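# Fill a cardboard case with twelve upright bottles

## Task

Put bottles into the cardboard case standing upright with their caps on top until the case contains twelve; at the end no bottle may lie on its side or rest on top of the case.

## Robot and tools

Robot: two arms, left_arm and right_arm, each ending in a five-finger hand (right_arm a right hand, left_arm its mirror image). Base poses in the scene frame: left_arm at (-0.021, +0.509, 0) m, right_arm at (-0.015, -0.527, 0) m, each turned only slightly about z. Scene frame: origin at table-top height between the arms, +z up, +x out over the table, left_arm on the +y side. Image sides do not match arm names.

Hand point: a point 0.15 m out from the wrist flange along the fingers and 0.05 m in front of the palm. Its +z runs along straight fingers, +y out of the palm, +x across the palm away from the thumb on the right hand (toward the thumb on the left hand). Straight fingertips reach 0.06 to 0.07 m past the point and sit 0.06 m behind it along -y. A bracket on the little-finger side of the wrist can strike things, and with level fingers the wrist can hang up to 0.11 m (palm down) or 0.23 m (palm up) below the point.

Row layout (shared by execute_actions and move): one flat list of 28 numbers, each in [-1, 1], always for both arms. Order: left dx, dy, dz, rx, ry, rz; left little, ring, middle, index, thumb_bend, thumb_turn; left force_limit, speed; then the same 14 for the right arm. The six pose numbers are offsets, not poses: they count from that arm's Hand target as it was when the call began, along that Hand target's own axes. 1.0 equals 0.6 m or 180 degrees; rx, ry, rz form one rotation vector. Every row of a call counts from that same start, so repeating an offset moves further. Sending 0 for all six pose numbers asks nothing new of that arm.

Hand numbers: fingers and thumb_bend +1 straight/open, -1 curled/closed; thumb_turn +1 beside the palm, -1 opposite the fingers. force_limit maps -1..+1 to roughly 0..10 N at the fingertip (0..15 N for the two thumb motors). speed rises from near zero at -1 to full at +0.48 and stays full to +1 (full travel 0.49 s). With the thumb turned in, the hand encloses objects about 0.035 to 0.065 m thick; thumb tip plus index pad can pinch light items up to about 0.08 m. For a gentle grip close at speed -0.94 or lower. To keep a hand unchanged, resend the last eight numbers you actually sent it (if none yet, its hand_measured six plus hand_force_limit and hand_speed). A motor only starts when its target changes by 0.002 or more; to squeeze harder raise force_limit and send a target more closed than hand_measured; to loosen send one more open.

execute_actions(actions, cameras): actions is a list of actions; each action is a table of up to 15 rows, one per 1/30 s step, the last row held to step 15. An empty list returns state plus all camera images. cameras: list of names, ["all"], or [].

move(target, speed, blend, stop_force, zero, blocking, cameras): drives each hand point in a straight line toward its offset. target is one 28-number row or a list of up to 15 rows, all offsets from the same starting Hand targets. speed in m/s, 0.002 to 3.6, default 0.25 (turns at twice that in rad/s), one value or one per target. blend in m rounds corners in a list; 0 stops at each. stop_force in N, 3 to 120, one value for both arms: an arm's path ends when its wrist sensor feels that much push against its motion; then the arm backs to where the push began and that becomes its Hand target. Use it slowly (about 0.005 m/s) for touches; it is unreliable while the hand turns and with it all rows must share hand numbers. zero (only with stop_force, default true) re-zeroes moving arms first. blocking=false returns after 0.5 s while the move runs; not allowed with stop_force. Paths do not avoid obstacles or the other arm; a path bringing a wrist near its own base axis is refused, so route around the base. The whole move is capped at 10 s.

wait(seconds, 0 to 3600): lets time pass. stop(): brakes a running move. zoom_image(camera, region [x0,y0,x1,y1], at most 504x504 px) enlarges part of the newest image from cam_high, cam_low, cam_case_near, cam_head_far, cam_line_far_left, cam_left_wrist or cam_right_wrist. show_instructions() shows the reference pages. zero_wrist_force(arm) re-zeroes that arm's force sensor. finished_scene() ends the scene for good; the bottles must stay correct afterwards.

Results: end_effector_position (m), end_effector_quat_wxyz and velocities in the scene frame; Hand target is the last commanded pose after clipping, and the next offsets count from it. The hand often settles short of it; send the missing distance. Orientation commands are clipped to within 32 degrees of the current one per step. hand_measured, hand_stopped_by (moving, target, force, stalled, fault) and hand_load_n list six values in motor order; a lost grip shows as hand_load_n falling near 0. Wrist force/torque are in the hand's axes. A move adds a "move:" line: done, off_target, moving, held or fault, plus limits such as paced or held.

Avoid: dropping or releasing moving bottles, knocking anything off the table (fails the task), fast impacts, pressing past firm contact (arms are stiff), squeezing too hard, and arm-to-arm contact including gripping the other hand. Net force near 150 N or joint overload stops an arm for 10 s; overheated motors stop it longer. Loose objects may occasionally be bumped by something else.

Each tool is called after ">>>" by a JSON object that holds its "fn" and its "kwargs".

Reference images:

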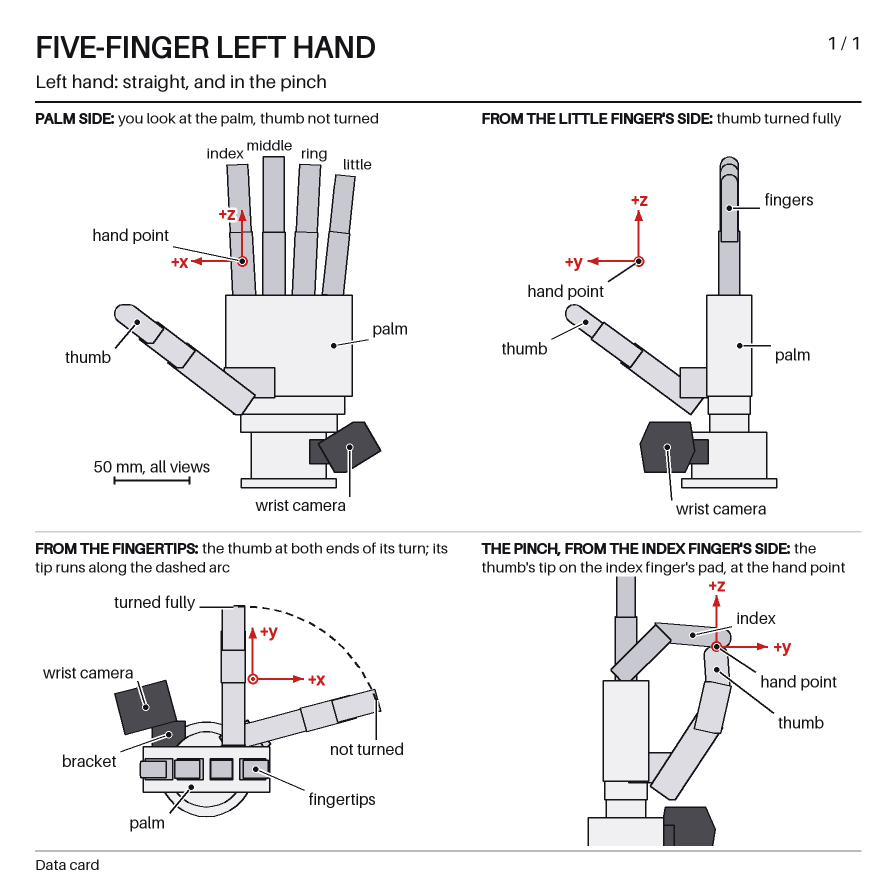

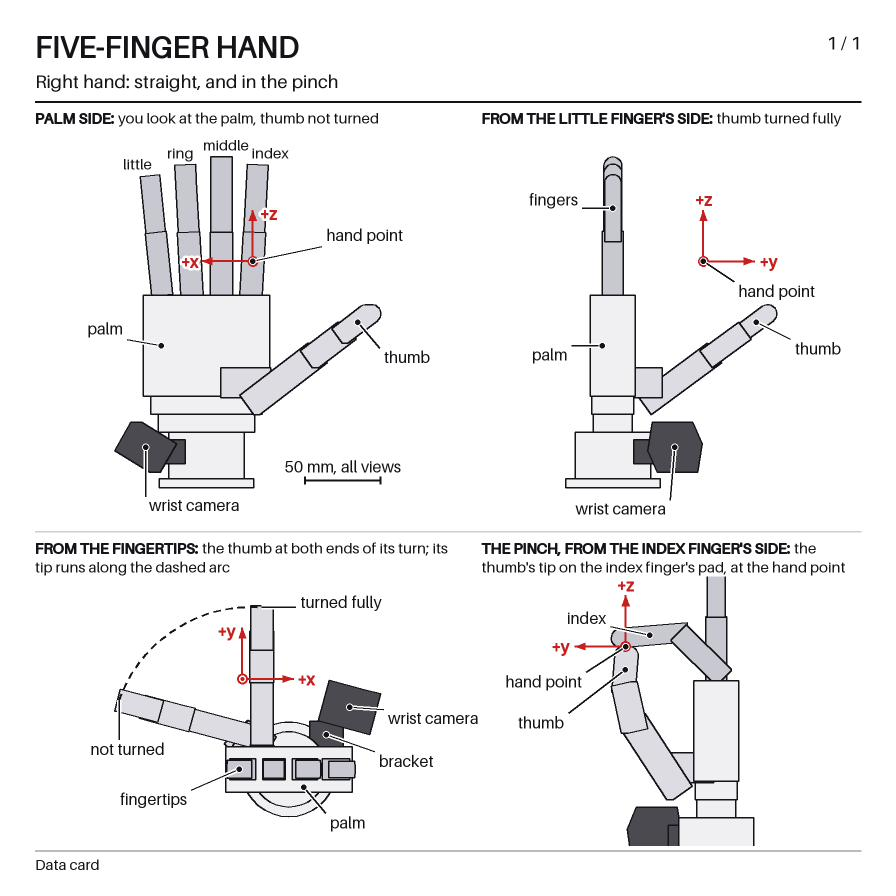

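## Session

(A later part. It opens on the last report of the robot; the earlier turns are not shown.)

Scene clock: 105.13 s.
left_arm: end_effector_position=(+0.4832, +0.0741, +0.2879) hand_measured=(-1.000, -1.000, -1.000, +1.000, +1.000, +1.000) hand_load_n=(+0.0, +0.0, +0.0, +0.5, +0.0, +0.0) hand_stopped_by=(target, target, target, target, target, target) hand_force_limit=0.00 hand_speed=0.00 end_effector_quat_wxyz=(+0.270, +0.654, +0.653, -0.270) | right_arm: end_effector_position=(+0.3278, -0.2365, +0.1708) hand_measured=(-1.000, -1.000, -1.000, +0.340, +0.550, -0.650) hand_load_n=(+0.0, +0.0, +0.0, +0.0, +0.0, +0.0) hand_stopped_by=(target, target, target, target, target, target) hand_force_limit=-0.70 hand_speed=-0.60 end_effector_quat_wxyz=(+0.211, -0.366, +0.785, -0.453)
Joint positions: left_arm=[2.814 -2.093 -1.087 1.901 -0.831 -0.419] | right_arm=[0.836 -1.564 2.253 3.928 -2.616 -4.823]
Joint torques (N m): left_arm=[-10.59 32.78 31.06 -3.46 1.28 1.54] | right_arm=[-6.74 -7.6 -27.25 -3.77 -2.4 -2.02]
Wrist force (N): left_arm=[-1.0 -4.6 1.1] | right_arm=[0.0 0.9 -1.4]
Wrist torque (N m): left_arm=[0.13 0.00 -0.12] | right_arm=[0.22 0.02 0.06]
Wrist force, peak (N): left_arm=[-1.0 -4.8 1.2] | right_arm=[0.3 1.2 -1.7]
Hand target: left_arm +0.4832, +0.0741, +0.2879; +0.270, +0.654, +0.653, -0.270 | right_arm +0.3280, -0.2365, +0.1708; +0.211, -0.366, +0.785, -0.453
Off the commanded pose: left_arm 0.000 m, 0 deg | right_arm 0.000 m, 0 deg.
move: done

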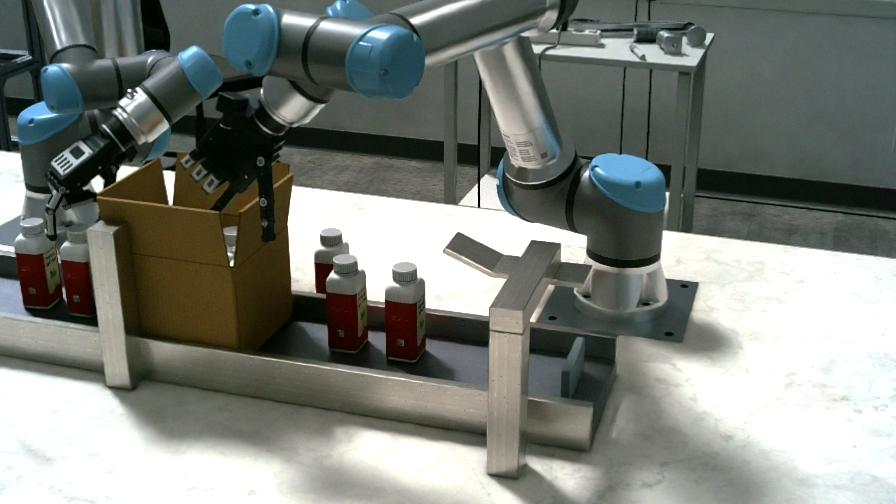

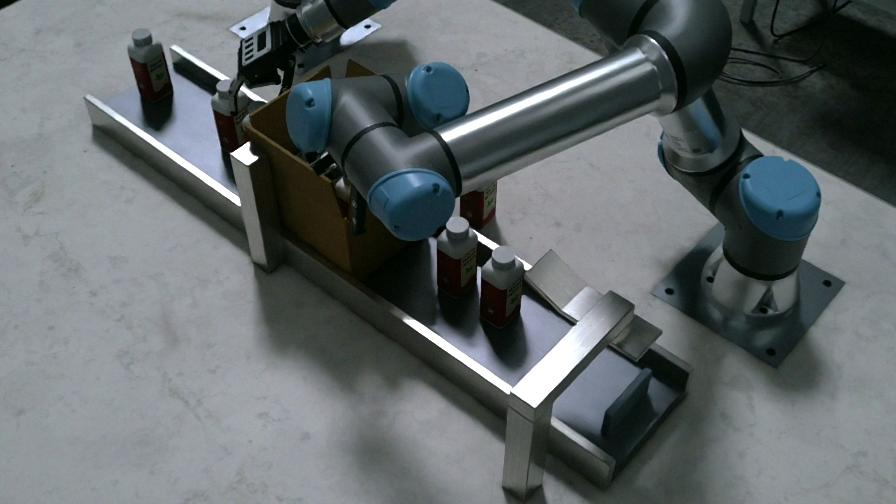

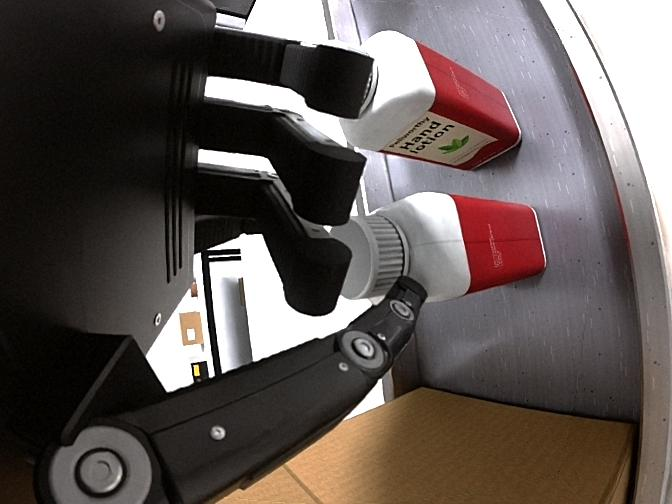

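>>> {"fn": "move", "kwargs": {"target": [0,0,0,0,0,0,-1,-1,-1,1,1,1,0,0,0,0,0,0,0,0,-1,-1,-1,0.12,0.42,-0.65,-0.7,-0.92], "speed": 0.04, "cameras": ["cam_head_far","cam_line_far_left","cam_right_wrist"]}}

>>> {"fn": "zoom_image", "kwargs": {"camera": "cam_right_wrist", "region": [260, 100, 600, 370]}}

>>> {"fn": "zoom_image", "kwargs": {"camera": "cam_head_far", "region": [0, 140, 160, 300]}}

Scene clock: 106.63 s.
left_arm: end_effector_position=(+0.4832, +0.0741, +0.2879) hand_measured=(-1.000, -1.000, -1.000, +1.000, +1.000, +1.000) hand_load_n=(+0.0, +0.0, +0.0, +0.0, +0.0, +0.0) hand_stopped_by=(target, target, target, target, target, target) hand_force_limit=0.00 hand_speed=0.00 end_effector_quat_wxyz=(+0.270, +0.654, +0.653, -0.270) | right_arm: end_effector_position=(+0.3280, -0.2365, +0.1708) hand_measured=(-1.000, -1.000, -1.000, +0.120, +0.420, -0.650) hand_load_n=(+0.0, +0.0, +0.0, +0.0, +0.5, +0.0) hand_stopped_by=(target, target, target, target, target, target) hand_force_limit=-0.70 hand_speed=-0.92 end_effector_quat_wxyz=(+0.211, -0.366, +0.785, -0.453)
Joint positions: left_arm=[2.814 -2.093 -1.087 1.901 -0.831 -0.419] | right_arm=[0.835 -1.563 2.252 3.928 -2.615 -4.823]
Joint torques (N m): left_arm=[-11.01 32.78 31.1 -3.51 1.12 1.43] | right_arm=[-14.88 -6.14 -26.35 -3.7 -0.51 -2.23]
Wrist force (N): left_arm=[-1.1 -4.6 1.1] | right_arm=[0.1 1.8 -1.8]
Wrist torque (N m): left_arm=[0.15 0.02 -0.13] | right_arm=[0.32 0.01 0.08]
Wrist force, peak (N): left_arm=[-1.2 -4.8 1.0] | right_arm=[0.1 1.8 -1.8]
Hand target: left_arm +0.4832, +0.0741, +0.2879; +0.270, +0.654, +0.653, -0.270 | right_arm +0.3280, -0.2365, +0.1708; +0.211, -0.366, +0.785, -0.453
Off the commanded pose: left_arm 0.000 m, 0 deg | right_arm 0.000 m, 0 deg.
move: done

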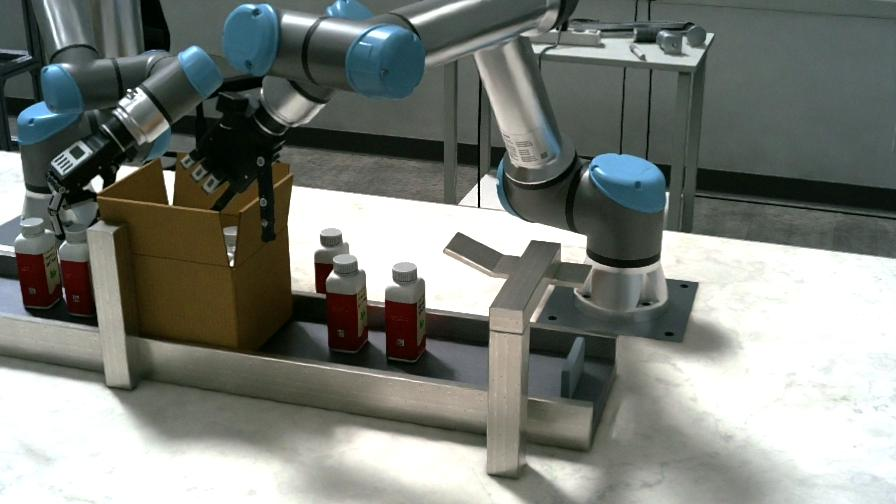

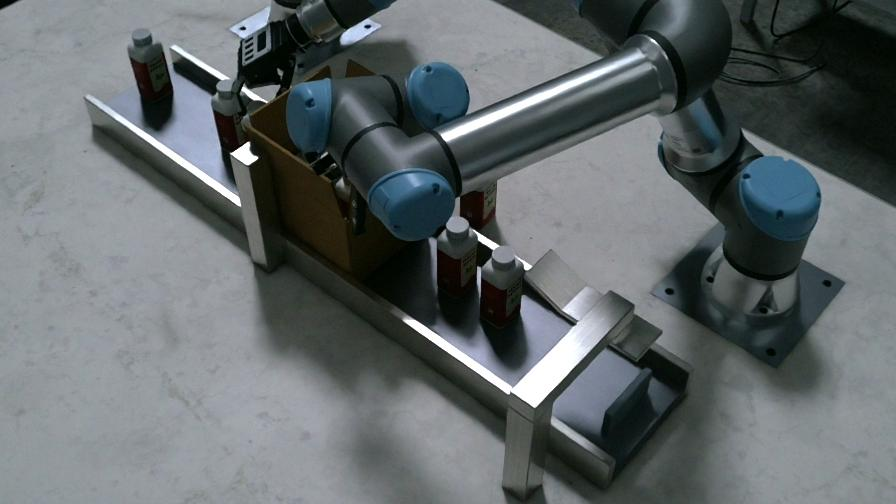

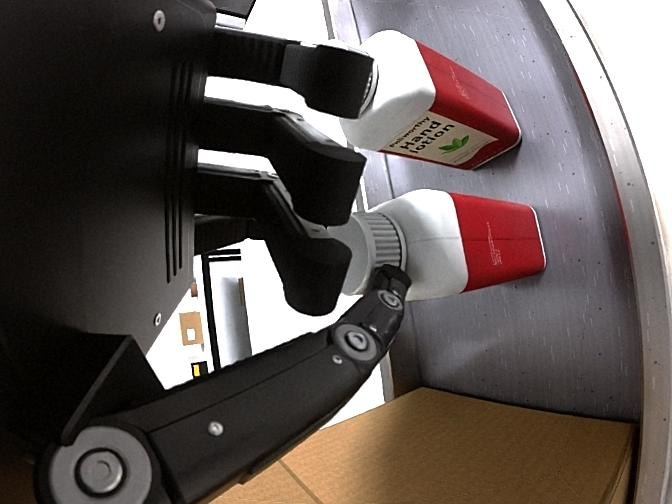

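Scaled by 1.482 from the camera's image (finer frame: 960x720).

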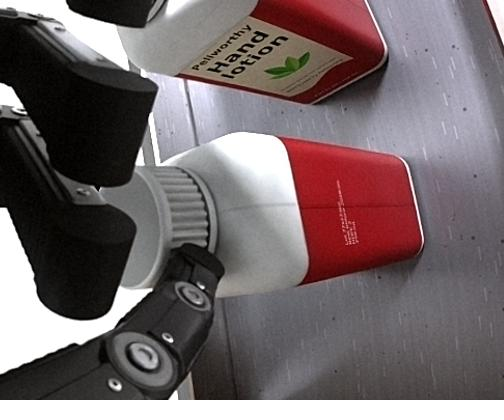

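Scaled by 3.150 from the camera's image (finer frame: 1280x720).

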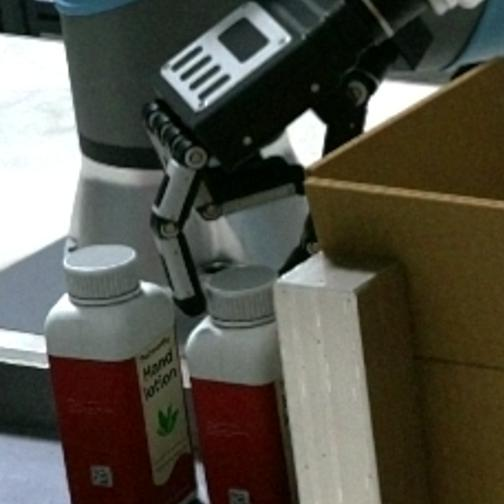

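>>> {"fn": "move", "kwargs": {"target": [0,0,0,0,0,0,-1,-1,-1,1,1,1,0,0,0,0,0,0,0,0,-1,-1,-1,-0.15,0.42,-0.65,-0.5,-0.92], "speed": 0.04, "cameras": ["cam_head_far","cam_line_far_left","cam_right_wrist"]}}

>>> {"fn": "zoom_image", "kwargs": {"camera": "cam_right_wrist", "region": [260, 100, 600, 370]}}

>>> {"fn": "zoom_image", "kwargs": {"camera": "cam_head_far", "region": [0, 140, 160, 300]}}

Scene clock: 107.70 s.
left_arm: end_effector_position=(+0.4832, +0.0741, +0.2879) hand_measured=(-1.000, -1.000, -1.000, +1.000, +1.000, +1.000) hand_load_n=(+0.0, +0.0, +0.0, +0.5, +0.0, +0.0) hand_stopped_by=(target, target, target, target, target, target) hand_force_limit=0.00 hand_speed=0.00 end_effector_quat_wxyz=(+0.270, +0.654, +0.653, -0.270) | right_arm: end_effector_position=(+0.3280, -0.2365, +0.1708) hand_measured=(-1.000, -1.000, -1.000, +0.046, +0.420, -0.650) hand_load_n=(+0.0, +0.0, +0.5, +2.5, +2.0, +0.0) hand_stopped_by=(target, target, target, force, target, target) hand_force_limit=-0.50 hand_speed=-0.92 end_effector_quat_wxyz=(+0.211, -0.366, +0.785, -0.453)
Joint positions: left_arm=[2.814 -2.093 -1.087 1.901 -0.831 -0.419] | right_arm=[0.835 -1.563 2.252 3.928 -2.615 -4.823]
Joint torques (N m): left_arm=[-11.09 33.05 31.33 -3.59 1.2 1.54] | right_arm=[-15.63 -8.18 -27.64 -3.89 -0.27 -2.02]
Wrist force (N): left_arm=[-1.1 -4.8 0.9] | right_arm=[-0.1 2.6 -1.0]
Wrist torque (N m): left_arm=[0.13 0.02 -0.13] | right_arm=[0.31 0.00 0.09]
Wrist force, peak (N): left_arm=[-1.0 -4.8 1.1] | right_arm=[-0.2 2.9 -0.9]
Hand target: left_arm +0.4832, +0.0741, +0.2879; +0.270, +0.654, +0.653, -0.270 | right_arm +0.3280, -0.2365, +0.1708; +0.211, -0.366, +0.785, -0.453
Off the commanded pose: left_arm 0.000 m, 0 deg | right_arm 0.000 m, 0 deg.
move: done

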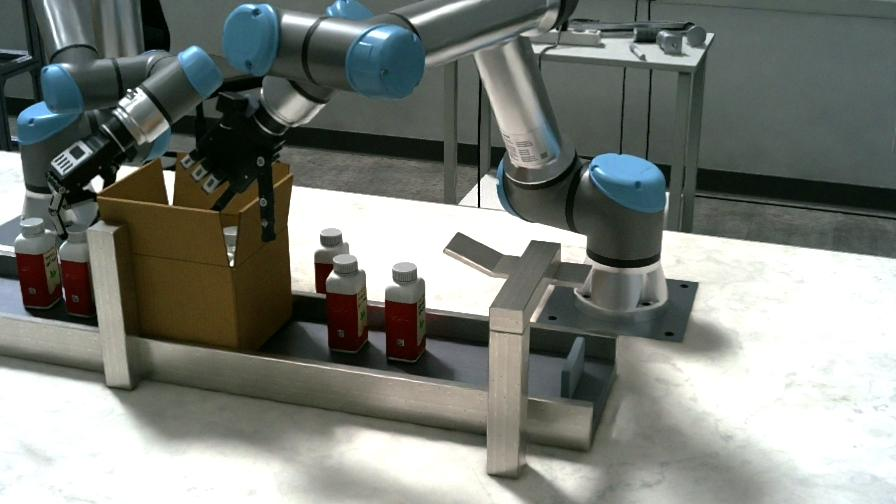

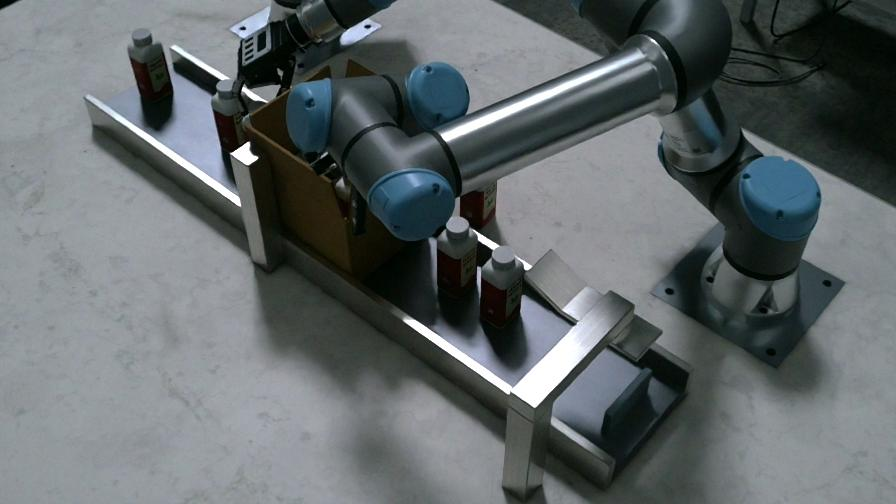

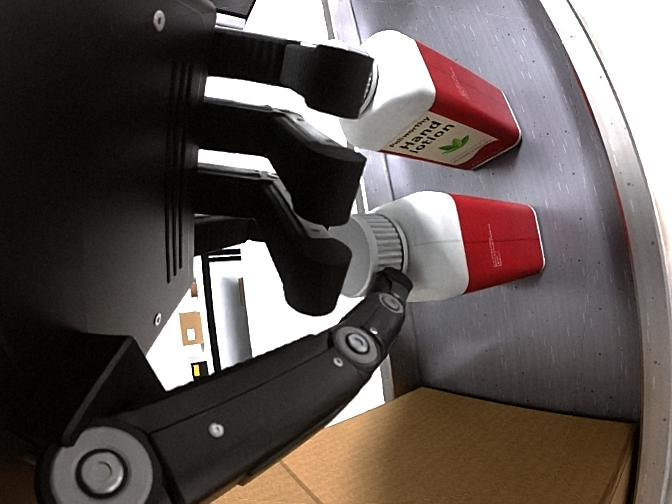

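Scaled by 1.482 from the camera's image (finer frame: 960x720).

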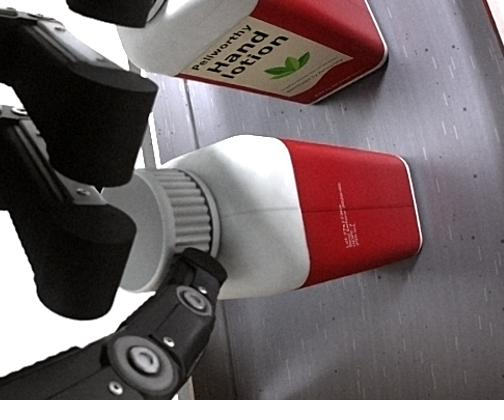

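Scaled by 3.150 from the camera's image (finer frame: 1280x720).

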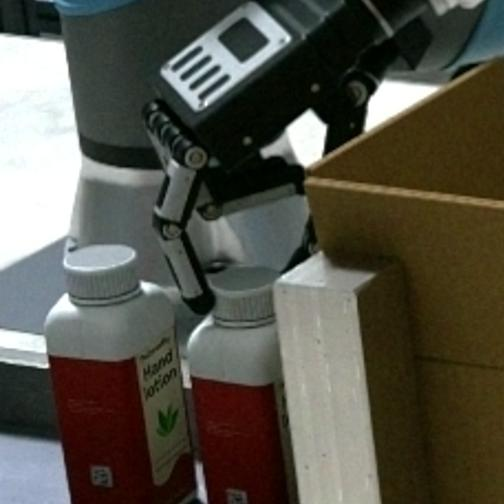

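>>> {"fn": "move", "kwargs": {"target": [0,0,0,0,0,0,-1,-1,-1,1,1,1,0,0,0,0,0,0,0,0,-1,-1,-1,-0.3,0.42,-0.65,0.1,-0.92], "speed": 0.04, "cameras": ["cam_head_far","cam_right_wrist"]}}

>>> {"fn": "zoom_image", "kwargs": {"camera": "cam_right_wrist", "region": [260, 100, 600, 370]}}

>>> {"fn": "zoom_image", "kwargs": {"camera": "cam_head_far", "region": [0, 140, 160, 300]}}

Scene clock: 108.50 s.
left_arm: end_effector_position=(+0.4832, +0.0741, +0.2879) hand_measured=(-1.000, -1.000, -1.000, +1.000, +1.000, +1.000) hand_load_n=(+0.0, +0.0, +0.0, +0.0, +0.0, +0.0) hand_stopped_by=(target, target, target, target, target, target) hand_force_limit=0.00 hand_speed=0.00 end_effector_quat_wxyz=(+0.270, +0.654, +0.653, -0.270) | right_arm: end_effector_position=(+0.3280, -0.2365, +0.1708) hand_measured=(-1.000, -1.000, -1.000, +0.012, +0.422, -0.650) hand_load_n=(+0.0, +0.0, +0.0, +5.5, +3.5, +0.0) hand_stopped_by=(target, target, target, force, target, target) hand_force_limit=0.10 hand_speed=-0.92 end_effector_quat_wxyz=(+0.211, -0.366, +0.785, -0.453)
Joint positions: left_arm=[2.814 -2.093 -1.087 1.901 -0.831 -0.419] | right_arm=[0.835 -1.563 2.252 3.928 -2.615 -4.823]
Joint torques (N m): left_arm=[-10.77 33.1 31.65 -3.57 1.19 1.58] | right_arm=[-14.85 -9.64 -26.96 -3.6 -0.25 -2.06]
Wrist force (N): left_arm=[-1.1 -4.6 1.0] | right_arm=[0.0 -0.4 -2.1]
Wrist torque (N m): left_arm=[0.14 0.02 -0.13] | right_arm=[0.10 0.02 0.06]
Wrist force, peak (N): left_arm=[-1.0 -4.8 1.2] | right_arm=[0.0 2.9 -0.7]
Hand target: left_arm +0.4832, +0.0741, +0.2879; +0.270, +0.654, +0.653, -0.270 | right_arm +0.3280, -0.2365, +0.1708; +0.211, -0.366, +0.785, -0.453
Off the commanded pose: left_arm 0.000 m, 0 deg | right_arm 0.000 m, 0 deg.
move: done

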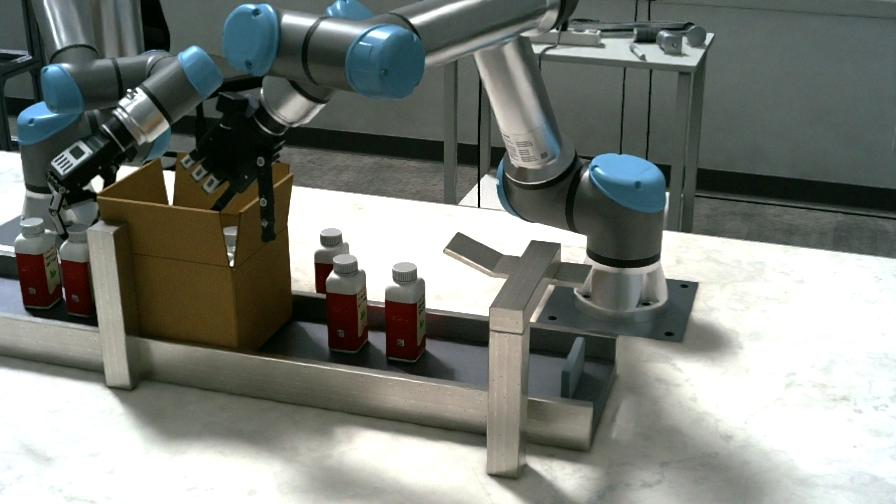

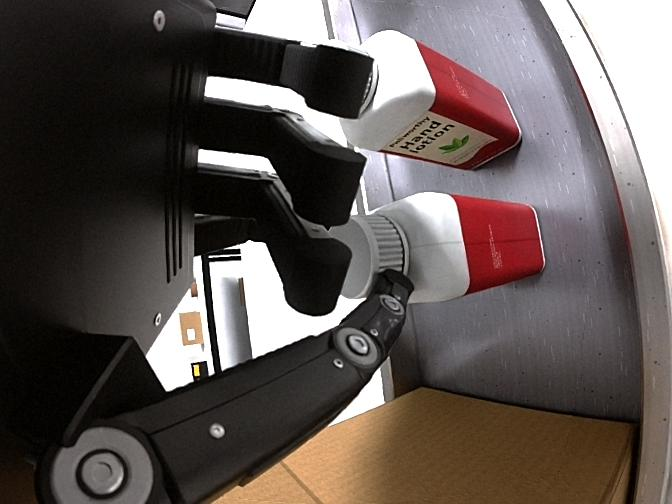

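Scaled by 1.482 from the camera's image (finer frame: 960x720).

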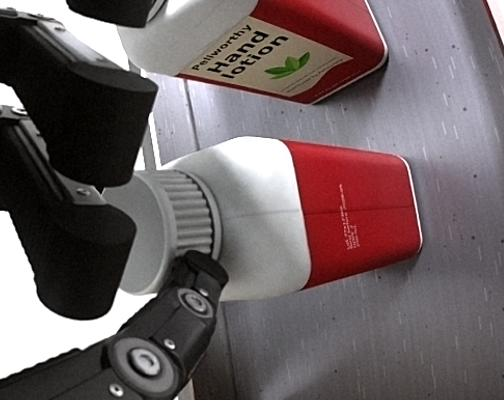

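Scaled by 3.150 from the camera's image (finer frame: 1280x720).

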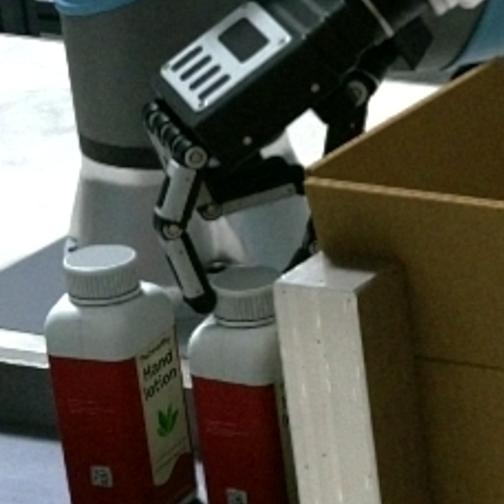

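>>> {"fn": "move", "kwargs": {"target": [0,0,0,0,0,0,-1,-1,-1,1,1,1,0,0,0,-0.0289,-0.0167,0,0,0,-1,-1,-1,-0.3,0.42,-0.65,0.1,-0.92], "speed": 0.03, "cameras": ["cam_head_far","cam_line_far_left","cam_right_wrist"]}}

>>> {"fn": "zoom_image", "kwargs": {"camera": "cam_right_wrist", "region": [260, 100, 600, 370]}}

>>> {"fn": "zoom_image", "kwargs": {"camera": "cam_head_far", "region": [0, 140, 160, 320]}}

Scene clock: 109.60 s.
left_arm: end_effector_position=(+0.4832, +0.0741, +0.2879) hand_measured=(-1.000, -1.000, -1.000, +1.000, +1.000, +1.000) hand_load_n=(+0.0, +0.0, +0.0, +0.5, +0.0, +0.0) hand_stopped_by=(target, target, target, target, target, target) hand_force_limit=0.00 hand_speed=0.00 end_effector_quat_wxyz=(+0.270, +0.654, +0.653, -0.270) | right_arm: end_effector_position=(+0.3280, -0.2364, +0.1910) hand_measured=(-1.000, -1.000, -1.000, +0.012, +0.422, -0.650) hand_load_n=(+0.0, +0.0, +0.0, +4.5, +5.0, -0.5) hand_stopped_by=(target, target, target, force, target, target) hand_force_limit=0.10 hand_speed=-0.92 end_effector_quat_wxyz=(+0.211, -0.366, +0.785, -0.453)
Joint positions: left_arm=[2.814 -2.093 -1.087 1.901 -0.831 -0.419] | right_arm=[0.835 -1.6 2.224 3.993 -2.615 -4.823]
Joint torques (N m): left_arm=[-11.07 33.24 31.57 -3.52 1.24 1.53] | right_arm=[-7.63 -7.75 -11.62 -4.14 -2.63 2.66]
Wrist force (N): left_arm=[-0.9 -4.6 1.0] | right_arm=[0.2 3.6 -0.1]
Wrist torque (N m): left_arm=[0.15 0.00 -0.12] | right_arm=[0.30 -0.03 0.14]
Wrist force, peak (N): left_arm=[-1.0 -4.8 1.2] | right_arm=[0.3 4.1 -0.2]
Hand target: left_arm +0.4832, +0.0741, +0.2879; +0.270, +0.654, +0.653, -0.270 | right_arm +0.3280, -0.2365, +0.1908; +0.211, -0.366, +0.785, -0.453
Off the commanded pose: left_arm 0.000 m, 0 deg | right_arm 0.000 m, 0 deg.
move: done

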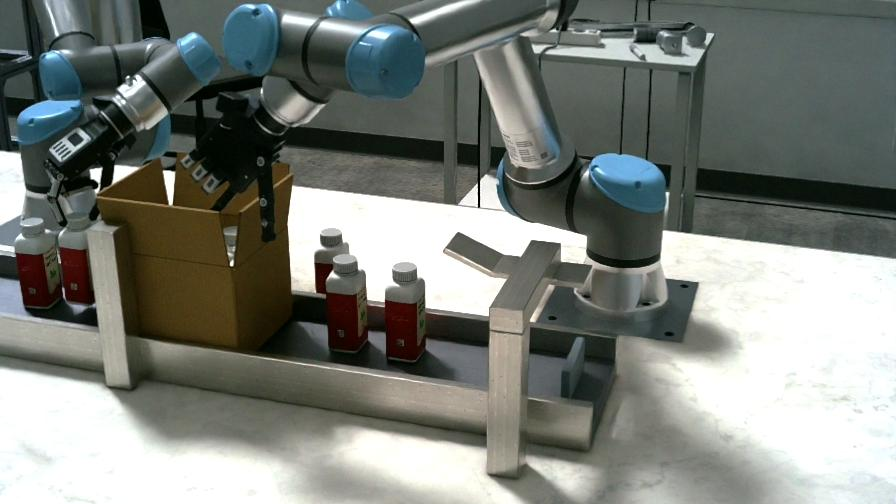

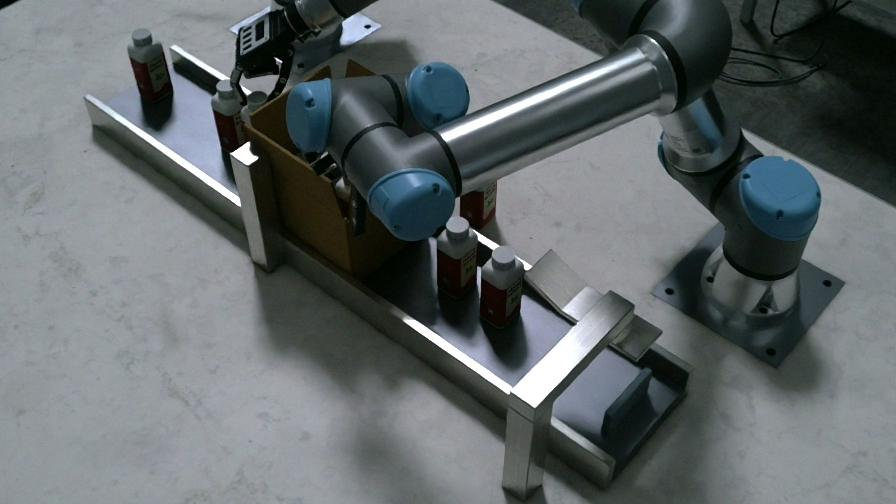

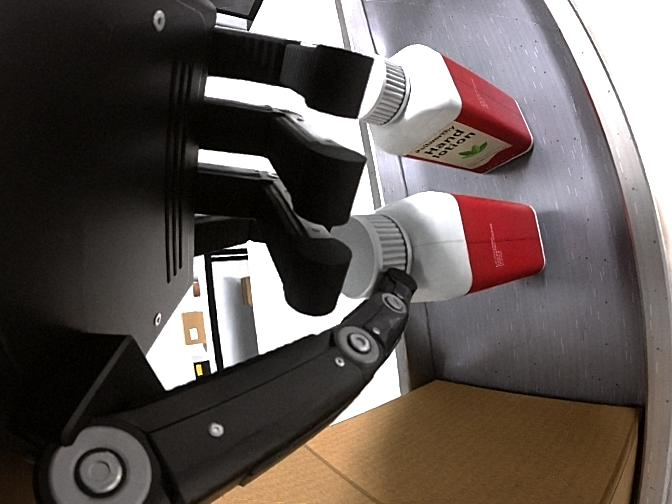

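Scaled by 1.482 from the camera's image (finer frame: 960x720).

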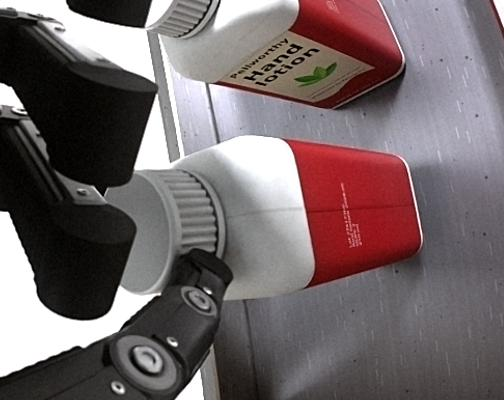

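Scaled by 2.800 from the camera's image (finer frame: 1280x720).

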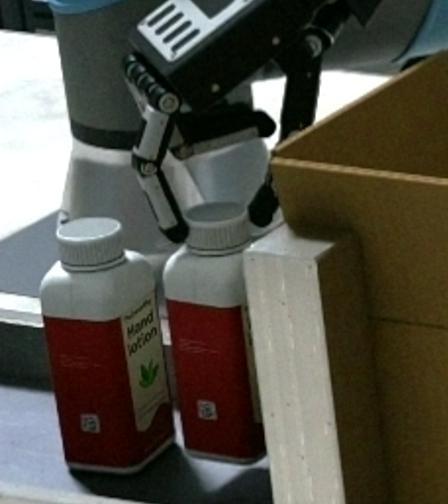

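>>> {"fn": "move", "kwargs": {"target": [0,0,0,0,0,0,-1,-1,-1,1,1,1,0,0,0,-0.3392,-0.1958,0,0,0,-1,-1,-1,-0.3,0.42,-0.65,0.1,-0.92], "speed": 0.1, "cameras": ["all"]}}

>>> {"fn": "zoom_image", "kwargs": {"camera": "cam_high", "region": [400, 130, 550, 270]}}

>>> {"fn": "zoom_image", "kwargs": {"camera": "cam_right_wrist", "region": [260, 100, 640, 500]}}

>>> {"fn": "zoom_image", "kwargs": {"camera": "cam_case_near", "region": [350, 120, 560, 330]}}

Scene clock: 112.67 s.
left_arm: end_effector_position=(+0.4832, +0.0741, +0.2879) hand_measured=(-1.000, -1.000, -1.000, +1.000, +1.000, +1.000) hand_load_n=(+0.0, +0.0, +0.0, +0.0, +0.0, +0.0) hand_stopped_by=(target, target, target, target, target, target) hand_force_limit=0.00 hand_speed=0.00 end_effector_quat_wxyz=(+0.270, +0.654, +0.653, -0.270) | right_arm: end_effector_position=(+0.3279, -0.2365, +0.4258) hand_measured=(-1.000, -1.000, -1.000, +0.012, +0.422, -0.650) hand_load_n=(+0.0, +0.0, +0.0, +4.5, +5.0, +0.0) hand_stopped_by=(target, target, target, force, target, target) hand_force_limit=0.10 hand_speed=-0.92 end_effector_quat_wxyz=(+0.211, -0.366, +0.785, -0.453)
Joint positions: left_arm=[2.814 -2.093 -1.087 1.901 -0.831 -0.419] | right_arm=[0.835 -1.775 1.738 4.653 -2.615 -4.823]
Joint torques (N m): left_arm=[-10.37 33.14 31.28 -3.57 1.13 1.53] | right_arm=[11.74 -3.94 -31.19 -2.04 -3.08 -0.39]
Wrist force (N): left_arm=[-1.0 -4.8 1.3] | right_arm=[0.4 3.7 -0.1]
Wrist torque (N m): left_arm=[0.10 0.01 -0.12] | right_arm=[0.30 -0.05 0.10]
Wrist force, peak (N): left_arm=[-1.1 -4.9 1.2] | right_arm=[0.3 5.9 0.9]
Hand target: left_arm +0.4832, +0.0741, +0.2879; +0.270, +0.654, +0.653, -0.270 | right_arm +0.3279, -0.2365, +0.4258; +0.211, -0.366, +0.785, -0.453
Off the commanded pose: left_arm 0.000 m, 0 deg | right_arm 0.000 m, 0 deg.
move: done

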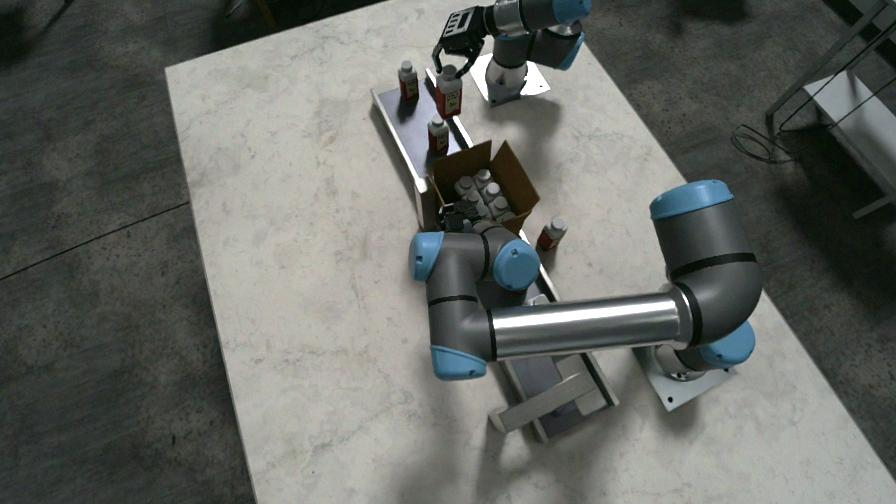

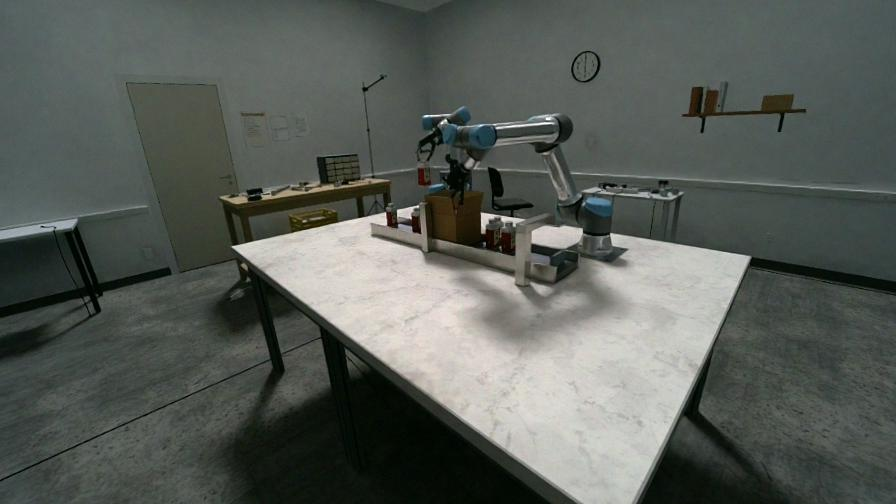

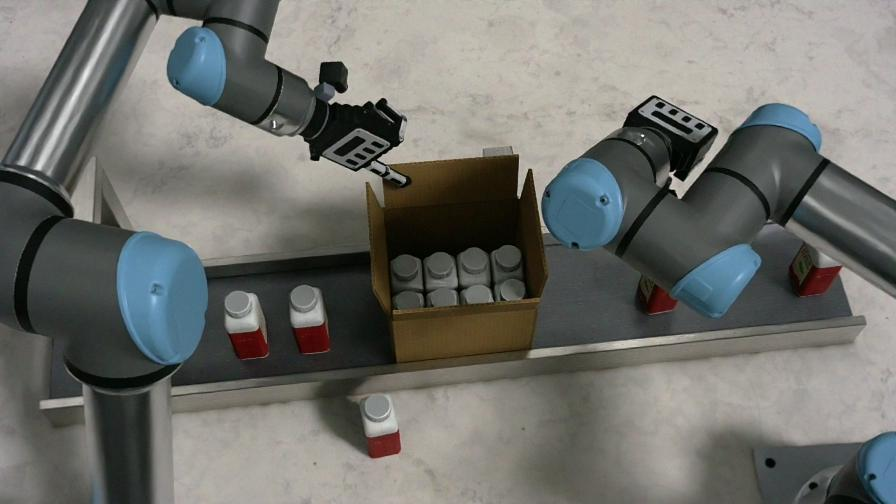

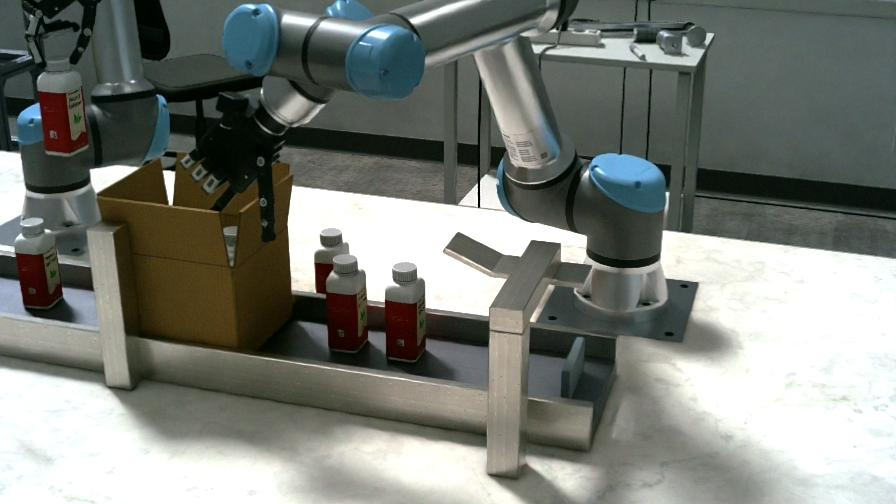

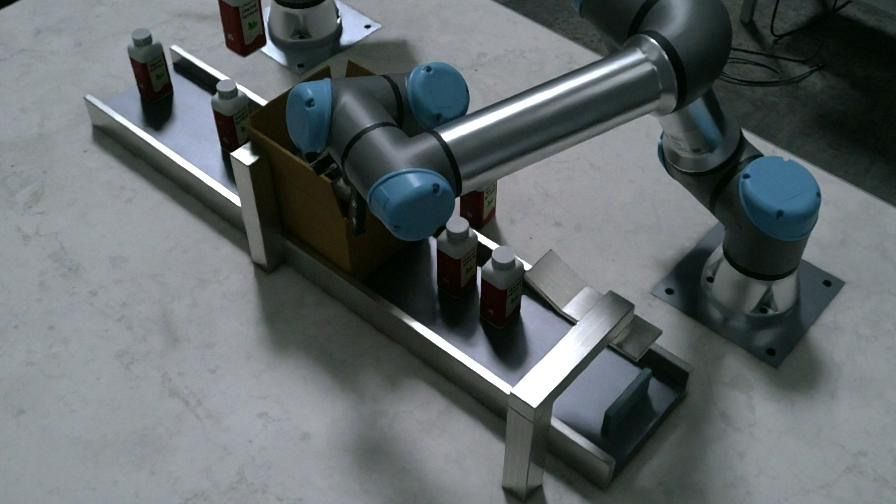

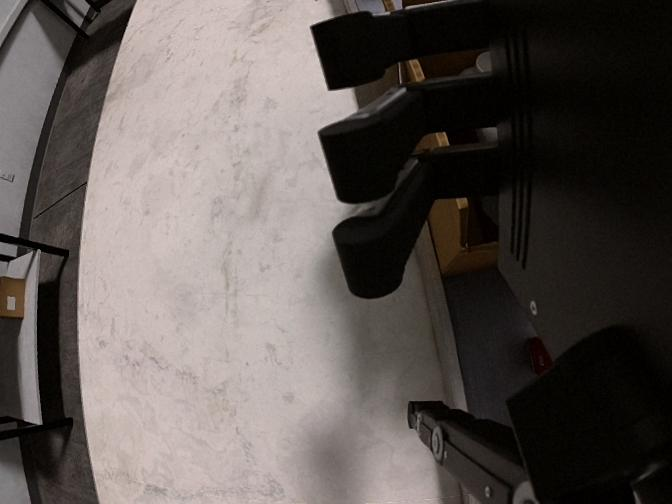

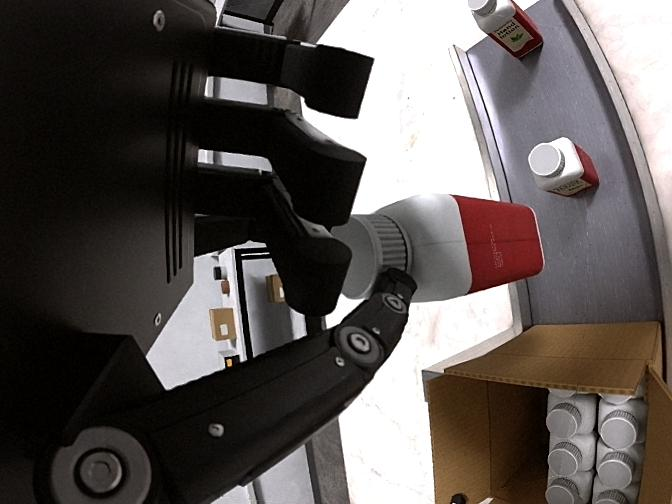

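Scaled by 3.360 from the camera's image (finer frame: 1280x720).

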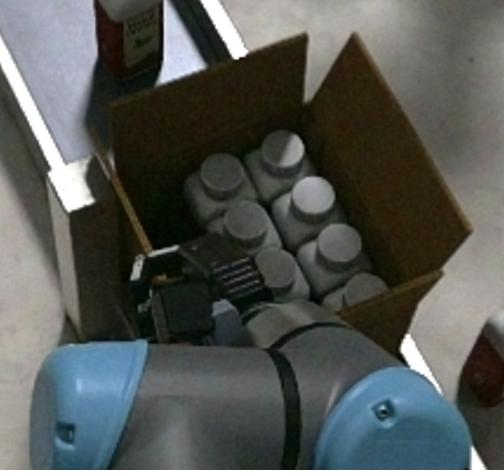

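Scaled by 1.260 from the camera's image (finer frame: 960x720).

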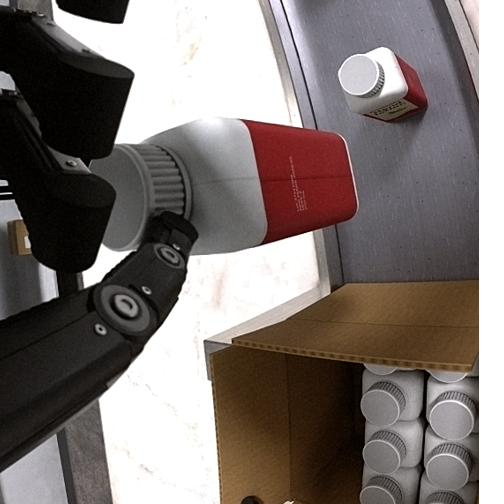

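Scaled by 2.400 from the camera's image (finer frame: 1280x720).

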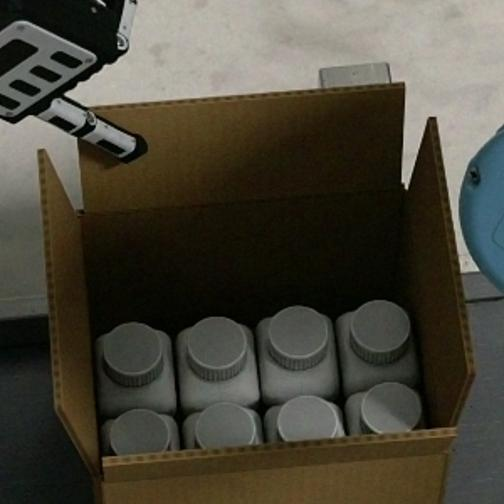

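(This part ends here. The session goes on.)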